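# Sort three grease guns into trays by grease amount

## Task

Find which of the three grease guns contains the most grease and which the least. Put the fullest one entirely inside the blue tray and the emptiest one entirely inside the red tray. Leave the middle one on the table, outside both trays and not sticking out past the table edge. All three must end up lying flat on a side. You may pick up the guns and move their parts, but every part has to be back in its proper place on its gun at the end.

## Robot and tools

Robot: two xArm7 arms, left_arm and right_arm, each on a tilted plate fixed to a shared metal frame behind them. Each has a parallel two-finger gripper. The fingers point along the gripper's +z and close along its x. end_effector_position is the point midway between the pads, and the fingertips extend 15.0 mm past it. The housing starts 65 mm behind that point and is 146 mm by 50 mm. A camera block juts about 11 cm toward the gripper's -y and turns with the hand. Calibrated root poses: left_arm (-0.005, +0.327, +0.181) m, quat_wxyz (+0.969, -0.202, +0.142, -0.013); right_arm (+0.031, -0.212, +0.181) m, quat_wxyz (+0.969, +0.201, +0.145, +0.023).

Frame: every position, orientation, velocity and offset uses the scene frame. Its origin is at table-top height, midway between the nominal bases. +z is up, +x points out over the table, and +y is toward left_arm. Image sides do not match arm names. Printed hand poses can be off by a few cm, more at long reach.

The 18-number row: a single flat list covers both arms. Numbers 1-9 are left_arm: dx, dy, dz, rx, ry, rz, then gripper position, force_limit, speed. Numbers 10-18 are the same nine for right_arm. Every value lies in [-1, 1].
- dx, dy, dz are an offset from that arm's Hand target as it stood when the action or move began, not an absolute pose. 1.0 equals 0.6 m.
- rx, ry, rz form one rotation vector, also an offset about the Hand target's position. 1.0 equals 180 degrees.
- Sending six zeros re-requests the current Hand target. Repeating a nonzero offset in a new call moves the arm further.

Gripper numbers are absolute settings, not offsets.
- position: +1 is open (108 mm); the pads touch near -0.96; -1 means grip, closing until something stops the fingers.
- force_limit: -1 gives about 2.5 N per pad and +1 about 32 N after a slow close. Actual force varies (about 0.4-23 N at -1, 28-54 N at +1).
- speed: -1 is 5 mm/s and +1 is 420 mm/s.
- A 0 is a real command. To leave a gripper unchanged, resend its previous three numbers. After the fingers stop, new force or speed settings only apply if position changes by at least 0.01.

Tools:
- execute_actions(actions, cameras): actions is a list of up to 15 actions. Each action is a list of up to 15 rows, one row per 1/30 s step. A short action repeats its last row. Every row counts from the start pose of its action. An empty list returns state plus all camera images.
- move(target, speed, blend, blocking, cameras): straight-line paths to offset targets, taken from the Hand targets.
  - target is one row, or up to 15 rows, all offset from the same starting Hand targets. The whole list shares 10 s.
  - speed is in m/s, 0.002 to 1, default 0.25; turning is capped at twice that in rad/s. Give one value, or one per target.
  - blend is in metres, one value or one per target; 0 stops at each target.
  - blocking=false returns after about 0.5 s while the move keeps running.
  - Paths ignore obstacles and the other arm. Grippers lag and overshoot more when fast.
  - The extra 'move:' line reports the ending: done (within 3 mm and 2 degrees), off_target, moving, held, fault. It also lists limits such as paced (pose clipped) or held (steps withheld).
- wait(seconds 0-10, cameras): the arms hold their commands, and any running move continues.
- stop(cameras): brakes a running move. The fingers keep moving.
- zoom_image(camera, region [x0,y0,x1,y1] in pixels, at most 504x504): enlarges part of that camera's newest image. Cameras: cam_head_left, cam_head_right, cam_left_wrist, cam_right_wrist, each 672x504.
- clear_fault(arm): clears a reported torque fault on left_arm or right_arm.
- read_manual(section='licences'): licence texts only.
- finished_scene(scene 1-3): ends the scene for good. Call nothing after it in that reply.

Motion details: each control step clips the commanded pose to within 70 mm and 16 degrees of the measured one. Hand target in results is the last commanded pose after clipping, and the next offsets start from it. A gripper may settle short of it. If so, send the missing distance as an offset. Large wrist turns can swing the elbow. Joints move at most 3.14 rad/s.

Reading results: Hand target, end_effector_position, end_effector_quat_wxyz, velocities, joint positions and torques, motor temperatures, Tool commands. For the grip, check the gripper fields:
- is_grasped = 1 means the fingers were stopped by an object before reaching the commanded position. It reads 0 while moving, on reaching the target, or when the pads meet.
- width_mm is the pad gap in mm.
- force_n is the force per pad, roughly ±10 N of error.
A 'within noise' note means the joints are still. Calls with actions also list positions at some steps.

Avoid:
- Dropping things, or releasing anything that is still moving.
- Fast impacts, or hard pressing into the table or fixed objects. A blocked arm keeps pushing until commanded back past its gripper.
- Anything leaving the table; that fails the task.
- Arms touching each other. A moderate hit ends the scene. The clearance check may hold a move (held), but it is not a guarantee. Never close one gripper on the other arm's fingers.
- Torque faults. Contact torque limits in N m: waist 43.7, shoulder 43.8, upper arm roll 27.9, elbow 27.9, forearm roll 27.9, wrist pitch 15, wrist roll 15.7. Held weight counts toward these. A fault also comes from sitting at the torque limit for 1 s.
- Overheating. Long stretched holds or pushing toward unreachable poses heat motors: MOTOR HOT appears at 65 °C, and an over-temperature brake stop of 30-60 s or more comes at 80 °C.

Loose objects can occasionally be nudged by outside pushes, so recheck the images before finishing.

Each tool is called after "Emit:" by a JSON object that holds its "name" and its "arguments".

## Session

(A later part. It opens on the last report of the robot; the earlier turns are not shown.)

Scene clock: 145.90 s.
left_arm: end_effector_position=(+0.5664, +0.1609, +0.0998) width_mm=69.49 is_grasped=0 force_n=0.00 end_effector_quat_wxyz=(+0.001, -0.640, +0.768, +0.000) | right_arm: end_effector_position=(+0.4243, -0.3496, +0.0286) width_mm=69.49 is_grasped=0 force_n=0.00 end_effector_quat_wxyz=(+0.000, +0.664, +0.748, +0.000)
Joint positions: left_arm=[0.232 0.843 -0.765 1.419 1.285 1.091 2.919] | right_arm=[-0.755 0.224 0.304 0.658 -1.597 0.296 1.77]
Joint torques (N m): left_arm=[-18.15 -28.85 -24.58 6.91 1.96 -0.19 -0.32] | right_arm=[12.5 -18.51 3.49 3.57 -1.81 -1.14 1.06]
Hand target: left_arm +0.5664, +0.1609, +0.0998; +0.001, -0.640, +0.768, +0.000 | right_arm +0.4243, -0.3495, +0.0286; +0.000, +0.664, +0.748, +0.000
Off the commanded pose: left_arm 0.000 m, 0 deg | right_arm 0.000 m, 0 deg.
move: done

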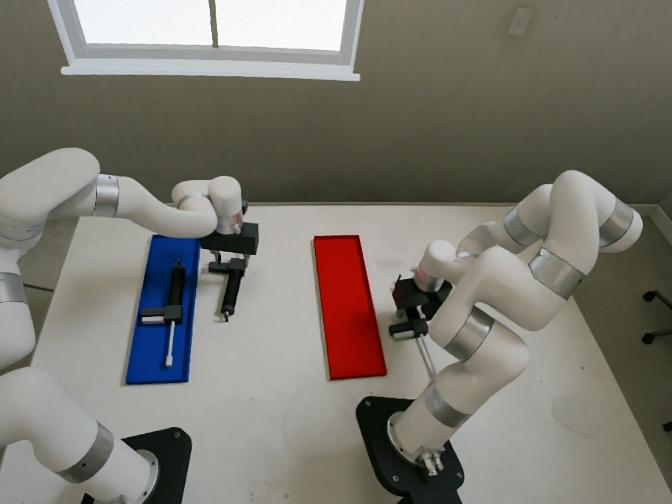

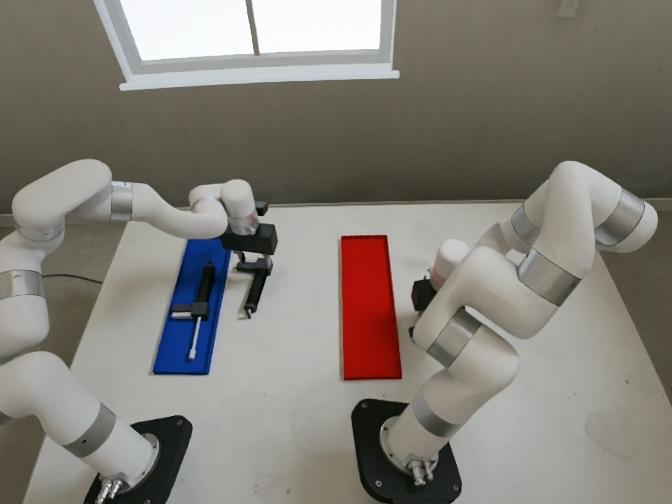

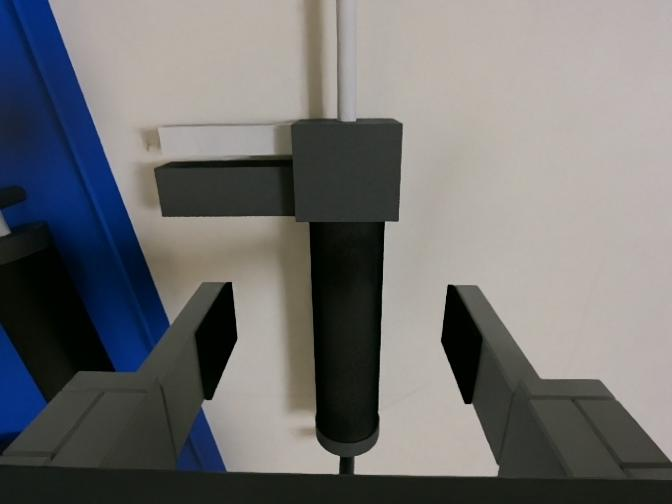

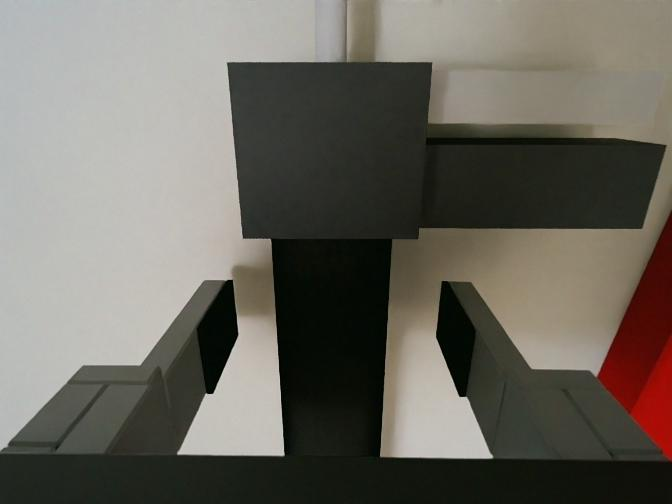

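Emit:
{"name": "move", "arguments": {"target": [[-0.0252,-0.0072,-0.02,0,0,0,0.3,1,-0.2,0,0,0.167,0,0,0,0.3,1,-0.7],[-0.0252,-0.0072,-0.12,0,0,0,0.3,1,-0.2,0.0428,0.386,0.289,0,0,0.461,0.3,1,-0.7],[-0.0252,-0.0072,-0.12,0,0,0,-1,1,-0.2,0.0428,0.386,0.289,0,0,0.461,-0.25,0,-0.3],[-0.0252,-0.0072,0.12,0,0,0,-1,1,-0.2,0.0428,0.386,0.289,0,0,0.461,-0.25,0,-0.3],[-0.194,-0.0015,0.167,0,0,0.558,-1,1,-0.2,0.0428,0.386,0.289,0,0,0.461,-0.25,0,-0.3]], "speed": [0.3,0.3,0.2,0.3,0.4], "cameras": ["cam_left_wrist","cam_head_left"]}}

Scene clock: 165.10 s.
left_arm: end_effector_position=(+0.4500, +0.1600, +0.2000) width_mm=35.24 is_grasped=1 force_n=39.18 end_effector_quat_wxyz=(+0.000, +1.000, +0.000, -0.001) | right_arm: end_effector_position=(+0.4499, -0.1179, +0.2020) width_mm=39.26 is_grasped=0 force_n=0.00 end_effector_quat_wxyz=(-0.001, +0.002, +1.000, +0.000)
Joint positions: left_arm=[0.205 0.384 -0.81 0.968 1.001 0.979 1.056] | right_arm=[-0.204 0.013 0.634 0.673 -0.79 0.739 0.313]
Joint torques (N m): left_arm=[-16.55 -30.86 -14.47 8.49 2.82 -6.14 -1.28] | right_arm=[18.45 -9.92 11.6 21.58 0.12 -0.62 -1.46]
Hand target: left_arm +0.4500, +0.1600, +0.2000; +0.000, +1.000, +0.000, -0.001 | right_arm +0.4499, -0.1179, +0.2020; -0.001, +0.002, +1.000, +0.000
Off the commanded pose: left_arm 0.000 m, 0 deg | right_arm 0.000 m, 0 deg.
move: done
Images, in order (width x height): cam_head_left 672x504, cam_left_wrist 672x504.

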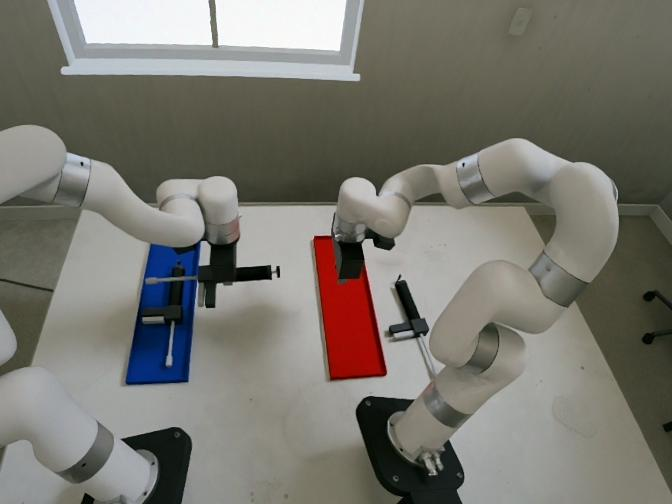

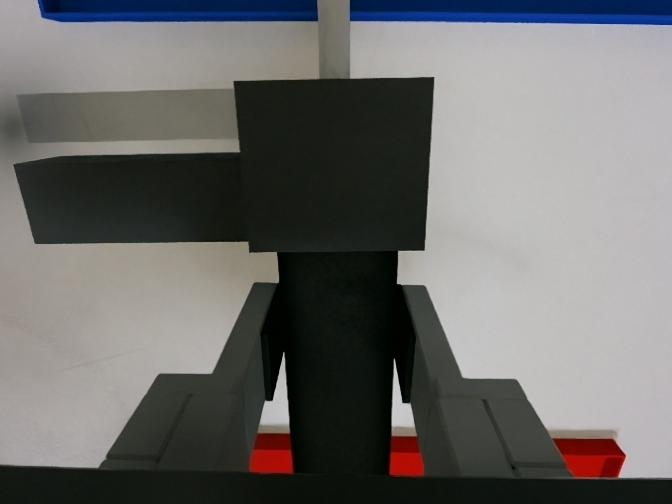

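Emit:
{"name": "move", "arguments": {"target": [[0,0,0,0,0,0,-1,1,-0.2,0,0.265,0,0,0,0,-0.25,0,-0.3],[0,0,0,0,0,0,-1,1,-0.2,0,0.265,0,0,0,0,-1,0,-0.6]]}}

Emit:
{"name": "move", "arguments": {"target": [0,0,0,0,0,0,-1,1,-0.2,0,-0.0167,0,0,0,0,-1,0,-0.6], "speed": 0.05, "cameras": ["cam_right_wrist"]}}

Emit:
{"name": "move", "arguments": {"target": [0,0,0,0,0,0,-1,1,-0.2,0,-0.0167,0,0,0,0,-1,0,-0.6], "speed": 0.05}}

Emit:
{"name": "move", "arguments": {"target": [0,0,0,0,0,0,-1,1,-0.2,0,-0.0167,0,0,0,0,-1,0,-0.6], "speed": 0.05}}

Emit:
{"name": "move", "arguments": {"target": [0,0,0,0,0,0,-1,1,-0.2,0,-0.0167,0,0,0,0,-1,0,-0.6], "speed": 0.05}}

Scene clock: 173.87 s.
left_arm: end_effector_position=(+0.4499, +0.1600, +0.1999) width_mm=35.24 is_grasped=1 force_n=35.81 end_effector_quat_wxyz=(+0.000, +1.000, +0.000, -0.001) | right_arm: end_effector_position=(+0.4501, +0.0410, +0.2020) width_mm=8.34 is_grasped=1 force_n=34.74 end_effector_quat_wxyz=(-0.001, +0.002, +1.000, +0.000)
Joint positions: left_arm=[0.205 0.384 -0.81 0.968 1.001 0.979 1.056] | right_arm=[0.088 0.519 0.676 1.072 -1.011 1.027 0.689]
Joint torques (N m): left_arm=[-14.62 -30.9 -15.09 16.38 2 -6.17 -0.25] | right_arm=[23.38 -13.89 17.89 7.97 0.71 -1.62 0.97]
Hand target: left_arm +0.4500, +0.1600, +0.2000; +0.000, +1.000, +0.000, -0.001 | right_arm +0.4499, +0.0411, +0.2020; -0.001, +0.002, +1.000, +0.000
Off the commanded pose: left_arm 0.000 m, 0 deg | right_arm 0.000 m, 0 deg.
move: done

Scene clock: 174.63 s.
left_arm: end_effector_position=(+0.4500, +0.1600, +0.2000) width_mm=35.24 is_grasped=1 force_n=36.04 end_effector_quat_wxyz=(+0.000, +1.000, +0.000, -0.001) | right_arm: end_effector_position=(+0.4499, +0.0311, +0.2021) width_mm=8.34 is_grasped=1 force_n=34.73 end_effector_quat_wxyz=(-0.001, +0.002, +1.000, +0.000)
Joint positions: left_arm=[0.205 0.384 -0.81 0.968 1.001 0.979 1.056] | right_arm=[0.064 0.489 0.68 1.042 -1.004 1.011 0.677]
Joint torques (N m): left_arm=[-10.84 -32.03 -12.92 15.37 -0.59 -6.52 -0.1] | right_arm=[9.62 -17.3 18.2 3.54 2.55 -1.96 -1.5]
Hand target: left_arm +0.4500, +0.1600, +0.2000; +0.000, +1.000, +0.000, -0.001 | right_arm +0.4499, +0.0311, +0.2020; -0.001, +0.002, +1.000, +0.000
Off the commanded pose: left_arm 0.000 m, 0 deg | right_arm 0.000 m, 0 deg.
move: done
Images, in order (width x height): cam_right_wrist 672x504.

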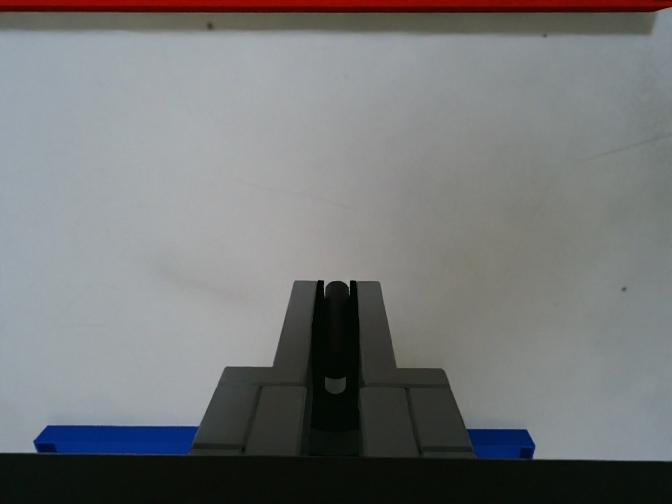

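Scene clock: 175.40 s.
left_arm: end_effector_position=(+0.4501, +0.1599, +0.2000) width_mm=35.24 is_grasped=1 force_n=36.26 end_effector_quat_wxyz=(+0.000, +1.000, +0.000, -0.001) | right_arm: end_effector_position=(+0.4499, +0.0211, +0.2021) width_mm=8.34 is_grasped=1 force_n=34.70 end_effector_quat_wxyz=(-0.001, +0.002, +1.000, +0.000)
Joint positions: left_arm=[0.205 0.384 -0.809 0.968 1.001 0.978 1.057] | right_arm=[0.041 0.459 0.684 1.014 -0.997 0.995 0.663]
Joint torques (N m): left_arm=[-9.94 -36.05 -6.01 12.13 -1.3 4.65 0.32] | right_arm=[2.36 -19.49 11.55 2.69 2.08 1.08 -1.51]
Hand target: left_arm +0.4500, +0.1600, +0.2000; +0.000, +1.000, +0.000, -0.001 | right_arm +0.4499, +0.0210, +0.2020; -0.001, +0.002, +1.000, +0.000
Off the commanded pose: left_arm 0.000 m, 0 deg | right_arm 0.000 m, 0 deg.
move: done

Scene clock: 176.17 s.
left_arm: end_effector_position=(+0.4500, +0.1600, +0.2000) width_mm=35.24 is_grasped=1 force_n=36.10 end_effector_quat_wxyz=(+0.000, +1.000, +0.000, -0.001) | right_arm: end_effector_position=(+0.4499, +0.0110, +0.2021) width_mm=8.34 is_grasped=1 force_n=34.65 end_effector_quat_wxyz=(-0.001, +0.002, +1.000, +0.000)
Joint positions: left_arm=[0.205 0.384 -0.809 0.968 1.001 0.978 1.057] | right_arm=[0.017 0.429 0.688 0.985 -0.988 0.979 0.648]
Joint torques (N m): left_arm=[-9.23 -36.87 -5.78 11.35 -1.61 5.13 0.55] | right_arm=[0.89 -19.52 10.62 2.74 2.05 1.47 -1.58]
Hand target: left_arm +0.4500, +0.1600, +0.2000; +0.000, +1.000, +0.000, -0.001 | right_arm +0.4499, +0.0110, +0.2020; -0.001, +0.002, +1.000, +0.000
Off the commanded pose: left_arm 0.000 m, 0 deg | right_arm 0.000 m, 0 deg.
move: done

Scene clock: 176.93 s.
left_arm: end_effector_position=(+0.4500, +0.1600, +0.2000) width_mm=35.24 is_grasped=1 force_n=35.99 end_effector_quat_wxyz=(+0.000, +1.000, +0.000, -0.001) | right_arm: end_effector_position=(+0.4499, +0.0010, +0.2021) width_mm=8.34 is_grasped=1 force_n=34.61 end_effector_quat_wxyz=(-0.001, +0.002, +1.000, +0.000)
Joint positions: left_arm=[0.205 0.384 -0.809 0.968 1.001 0.978 1.057] | right_arm=[-0.006 0.399 0.692 0.958 -0.979 0.962 0.631]
Joint torques (N m): left_arm=[-8.74 -37.62 -5.4 11.66 -1.54 5.11 0.13] | right_arm=[-0.51 -19.41 9.4 3.12 1.69 1.89 -1.51]
Hand target: left_arm +0.4500, +0.1600, +0.2000; +0.000, +1.000, +0.000, -0.001 | right_arm +0.4499, +0.0010, +0.2020; -0.001, +0.002, +1.000, +0.000
Off the commanded pose: left_arm 0.000 m, 0 deg | right_arm 0.000 m, 0 deg.
move: done

Emit:
{"name": "move", "arguments": {"target": [[0,0,0,0,0,0,-1,1,-0.2,0,0.0667,0,0,0,0,-1,0,-0.6],[0,0,0,0,0,0,-1,1,-0.2,0,0.0667,0,0,0,0,-0.25,0,-0.4],[0,0,0,0,0,0,-1,1,-0.2,0,-0.15,0.02,0,0,0,-0.25,0,-0.4],[0,0,0,0,0,0,-1,1,-0.2,-0.08,-0.65,0.2,0,0,0,-0.25,0,-0.4],[0.0833,-0.478,0,0,0,0.5,-1,1,-0.2,-0.08,-0.75,0.2,0,0,0,-0.25,0,-0.4]], "speed": [0.08,0.2,0.25,0.5,0.4], "cameras": ["all"]}}

Scene clock: 194.27 s.
left_arm: end_effector_position=(+0.5000, -0.1268, +0.2000) width_mm=35.24 is_grasped=1 force_n=34.81 end_effector_quat_wxyz=(+0.001, +0.707, +0.707, -0.001) | right_arm: end_effector_position=(+0.4019, -0.4490, +0.3220) width_mm=39.24 is_grasped=0 force_n=0.00 end_effector_quat_wxyz=(-0.001, +0.002, +1.000, +0.000)
Joint positions: left_arm=[-0.632 1.282 -0.544 2.298 1.027 1.393 -0.452] | right_arm=[-0.298 -0.862 -0.012 0.532 -0.365 1.019 -0.908]
Joint torques (N m): left_arm=[-23.46 -41.13 -11.42 10.65 -3.54 -0.65 1.3] | right_arm=[-5.79 -4.3 2.45 28.38 -1.74 -2.75 -1.51]
Hand target: left_arm +0.5000, -0.1268, +0.2000; +0.001, +0.707, +0.707, -0.001 | right_arm +0.4019, -0.4490, +0.3220; -0.001, +0.002, +1.000, +0.000
Off the commanded pose: left_arm 0.000 m, 0 deg | right_arm 0.000 m, 0 deg.
move: done; limits=paced

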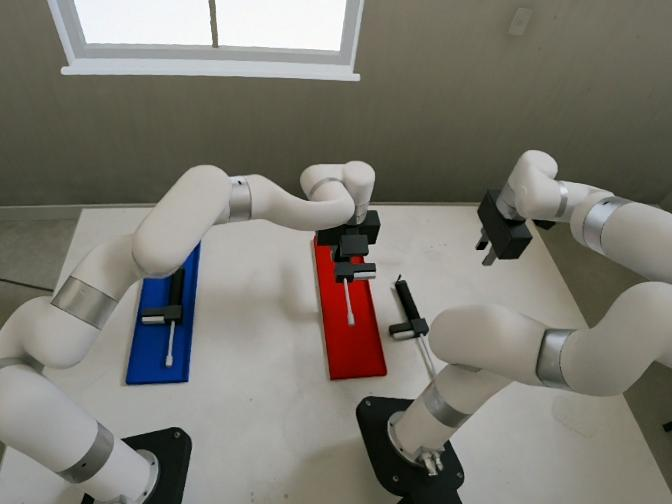

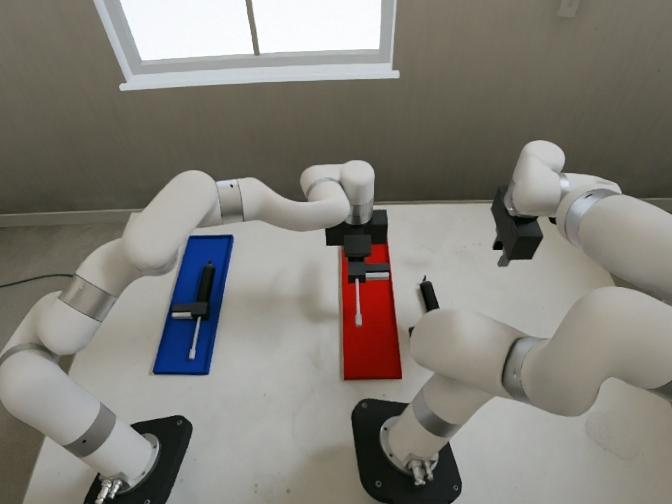

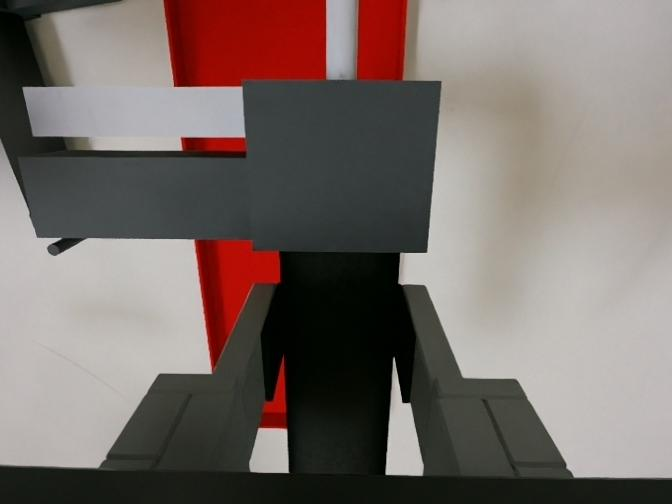

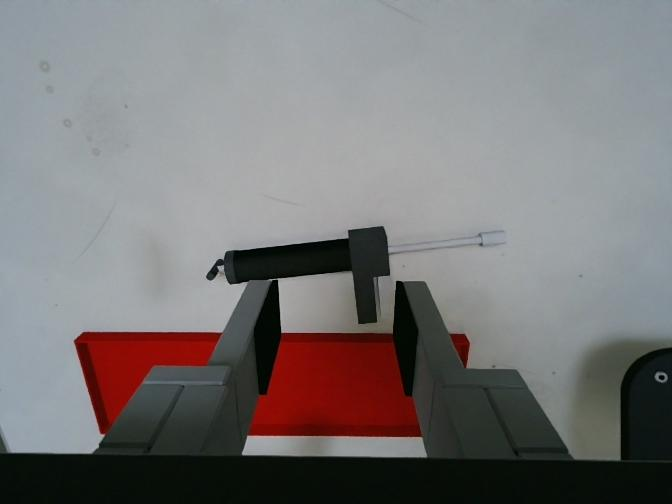

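Emit:
{"name": "move", "arguments": {"target": [[0,0,-0.25,0,0,0,-1,1,-0.2,0,0,0,0,0,0,-0.25,0,-0.4],[0,0,-0.278,0,0,0,-1,1,-0.2,0,0,0,0,0,0,-0.25,0,-0.4],[0,0,-0.278,0,0,0,-0.1,1,-0.8,0,0,0,0,0,0,-0.25,0,-0.4],[0,0,0.05,0,0,0,-0.1,1,-0.8,0,0,0,0,0,0,-0.25,0,-0.4],[0,0.3,0.1,0,0,0,-0.1,1,-0.8,0,0,0,0,0,0,-0.25,0,-0.4]], "speed": [0.3,0.12,0.2,0.3,0.4], "cameras": ["all"]}}

Scene clock: 204.23 s.
left_arm: end_effector_position=(+0.5000, +0.0532, +0.2600) width_mm=47.50 is_grasped=0 force_n=0.00 end_effector_quat_wxyz=(+0.000, +0.707, +0.707, -0.001) | right_arm: end_effector_position=(+0.4019, -0.4490, +0.3220) width_mm=39.24 is_grasped=0 force_n=0.00 end_effector_quat_wxyz=(-0.001, +0.002, +1.000, +0.000)
Joint positions: left_arm=[-0.197 0.626 -0.661 1.44 0.931 1.23 -0.489] | right_arm=[-0.298 -0.862 -0.012 0.532 -0.365 1.019 -0.908]
Joint torques (N m): left_arm=[-6.23 -36.9 -21.94 8.38 2.5 -5.96 1.37] | right_arm=[-5.84 -4.49 2.49 28.35 -1.71 -2.73 -1.42]
Hand target: left_arm +0.5000, +0.0532, +0.2600; +0.001, +0.707, +0.707, -0.001 | right_arm +0.4019, -0.4490, +0.3220; -0.001, +0.002, +1.000, +0.000
Off the commanded pose: left_arm 0.000 m, 0 deg | right_arm 0.000 m, 0 deg.
move: done

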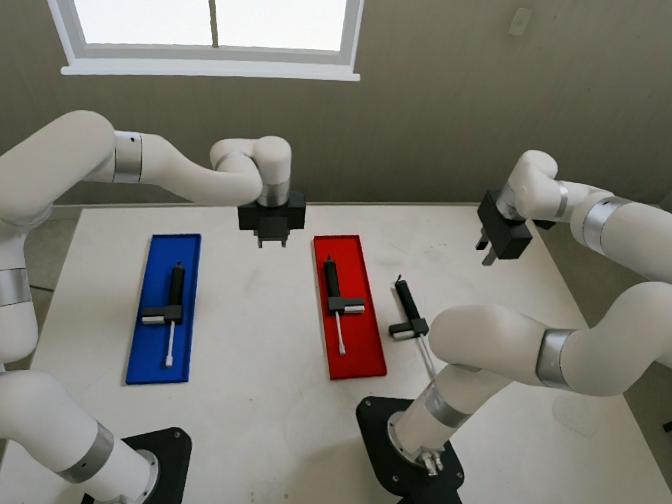

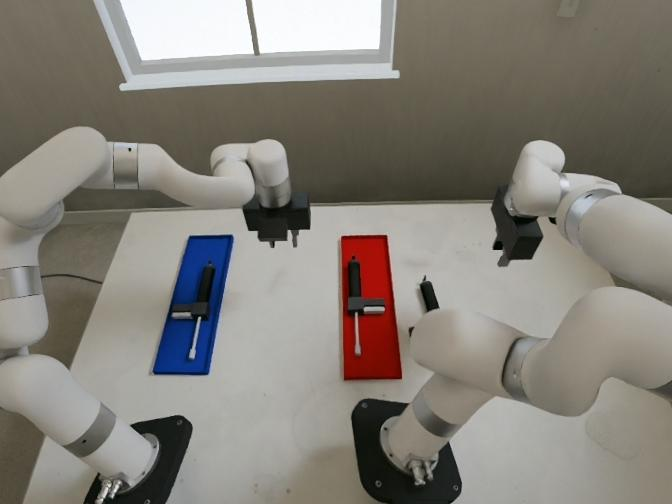

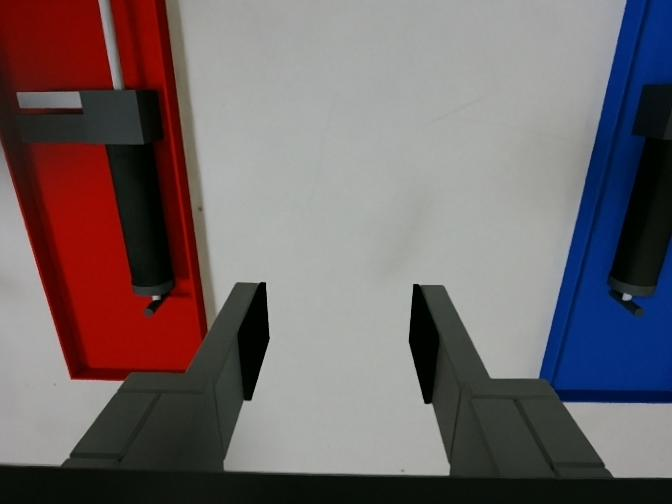

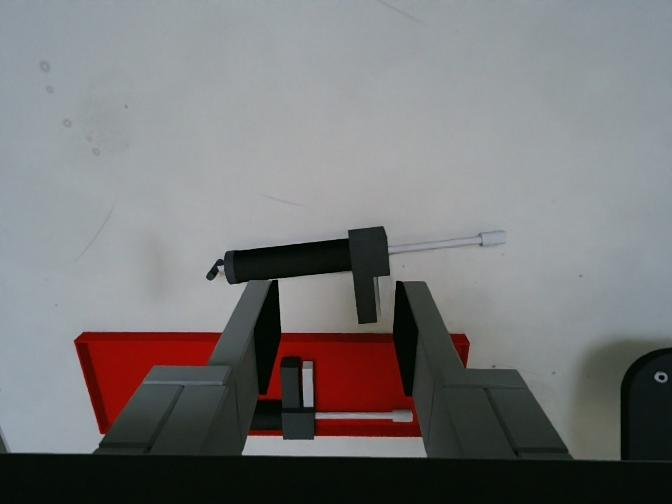

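Emit:
{"name": "zoom_image", "arguments": {"camera": "cam_right_wrist", "region": [190, 220, 310, 310]}}

Emit:
{"name": "zoom_image", "arguments": {"camera": "cam_left_wrist", "region": [100, 260, 220, 350]}}

Emit:
{"name": "zoom_image", "arguments": {"camera": "cam_left_wrist", "region": [552, 260, 672, 350]}}

Scaled by 4.200 from the camera's 672x504 image, which has a finer 960x720 frame.

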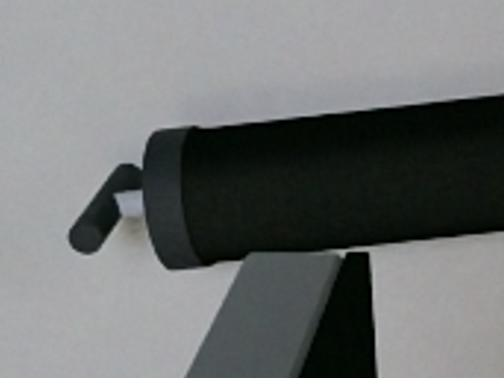

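Scaled by 4.200 from the camera's 672x504 image, which has a finer 960x720 frame.

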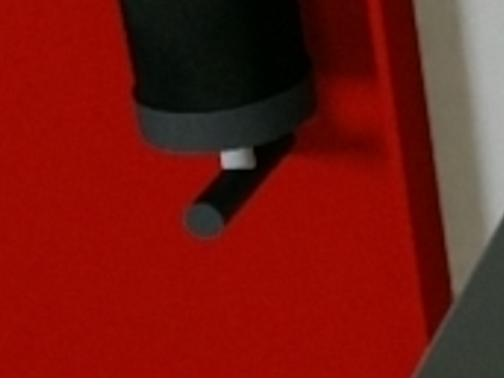

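Scaled by 4.200 from the camera's 672x504 image, which has a finer 960x720 frame.

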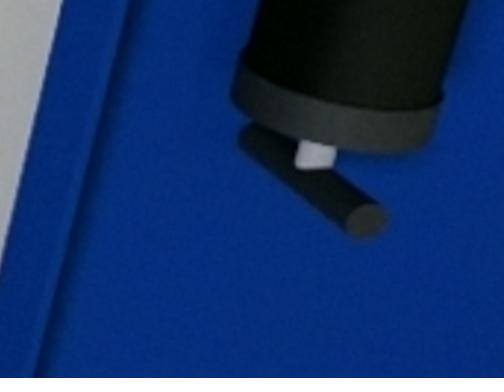

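All similar short gaps.

Emit:
{"name": "finished_scene", "arguments": {"scene": 2}}

The scene is finished: the task was done.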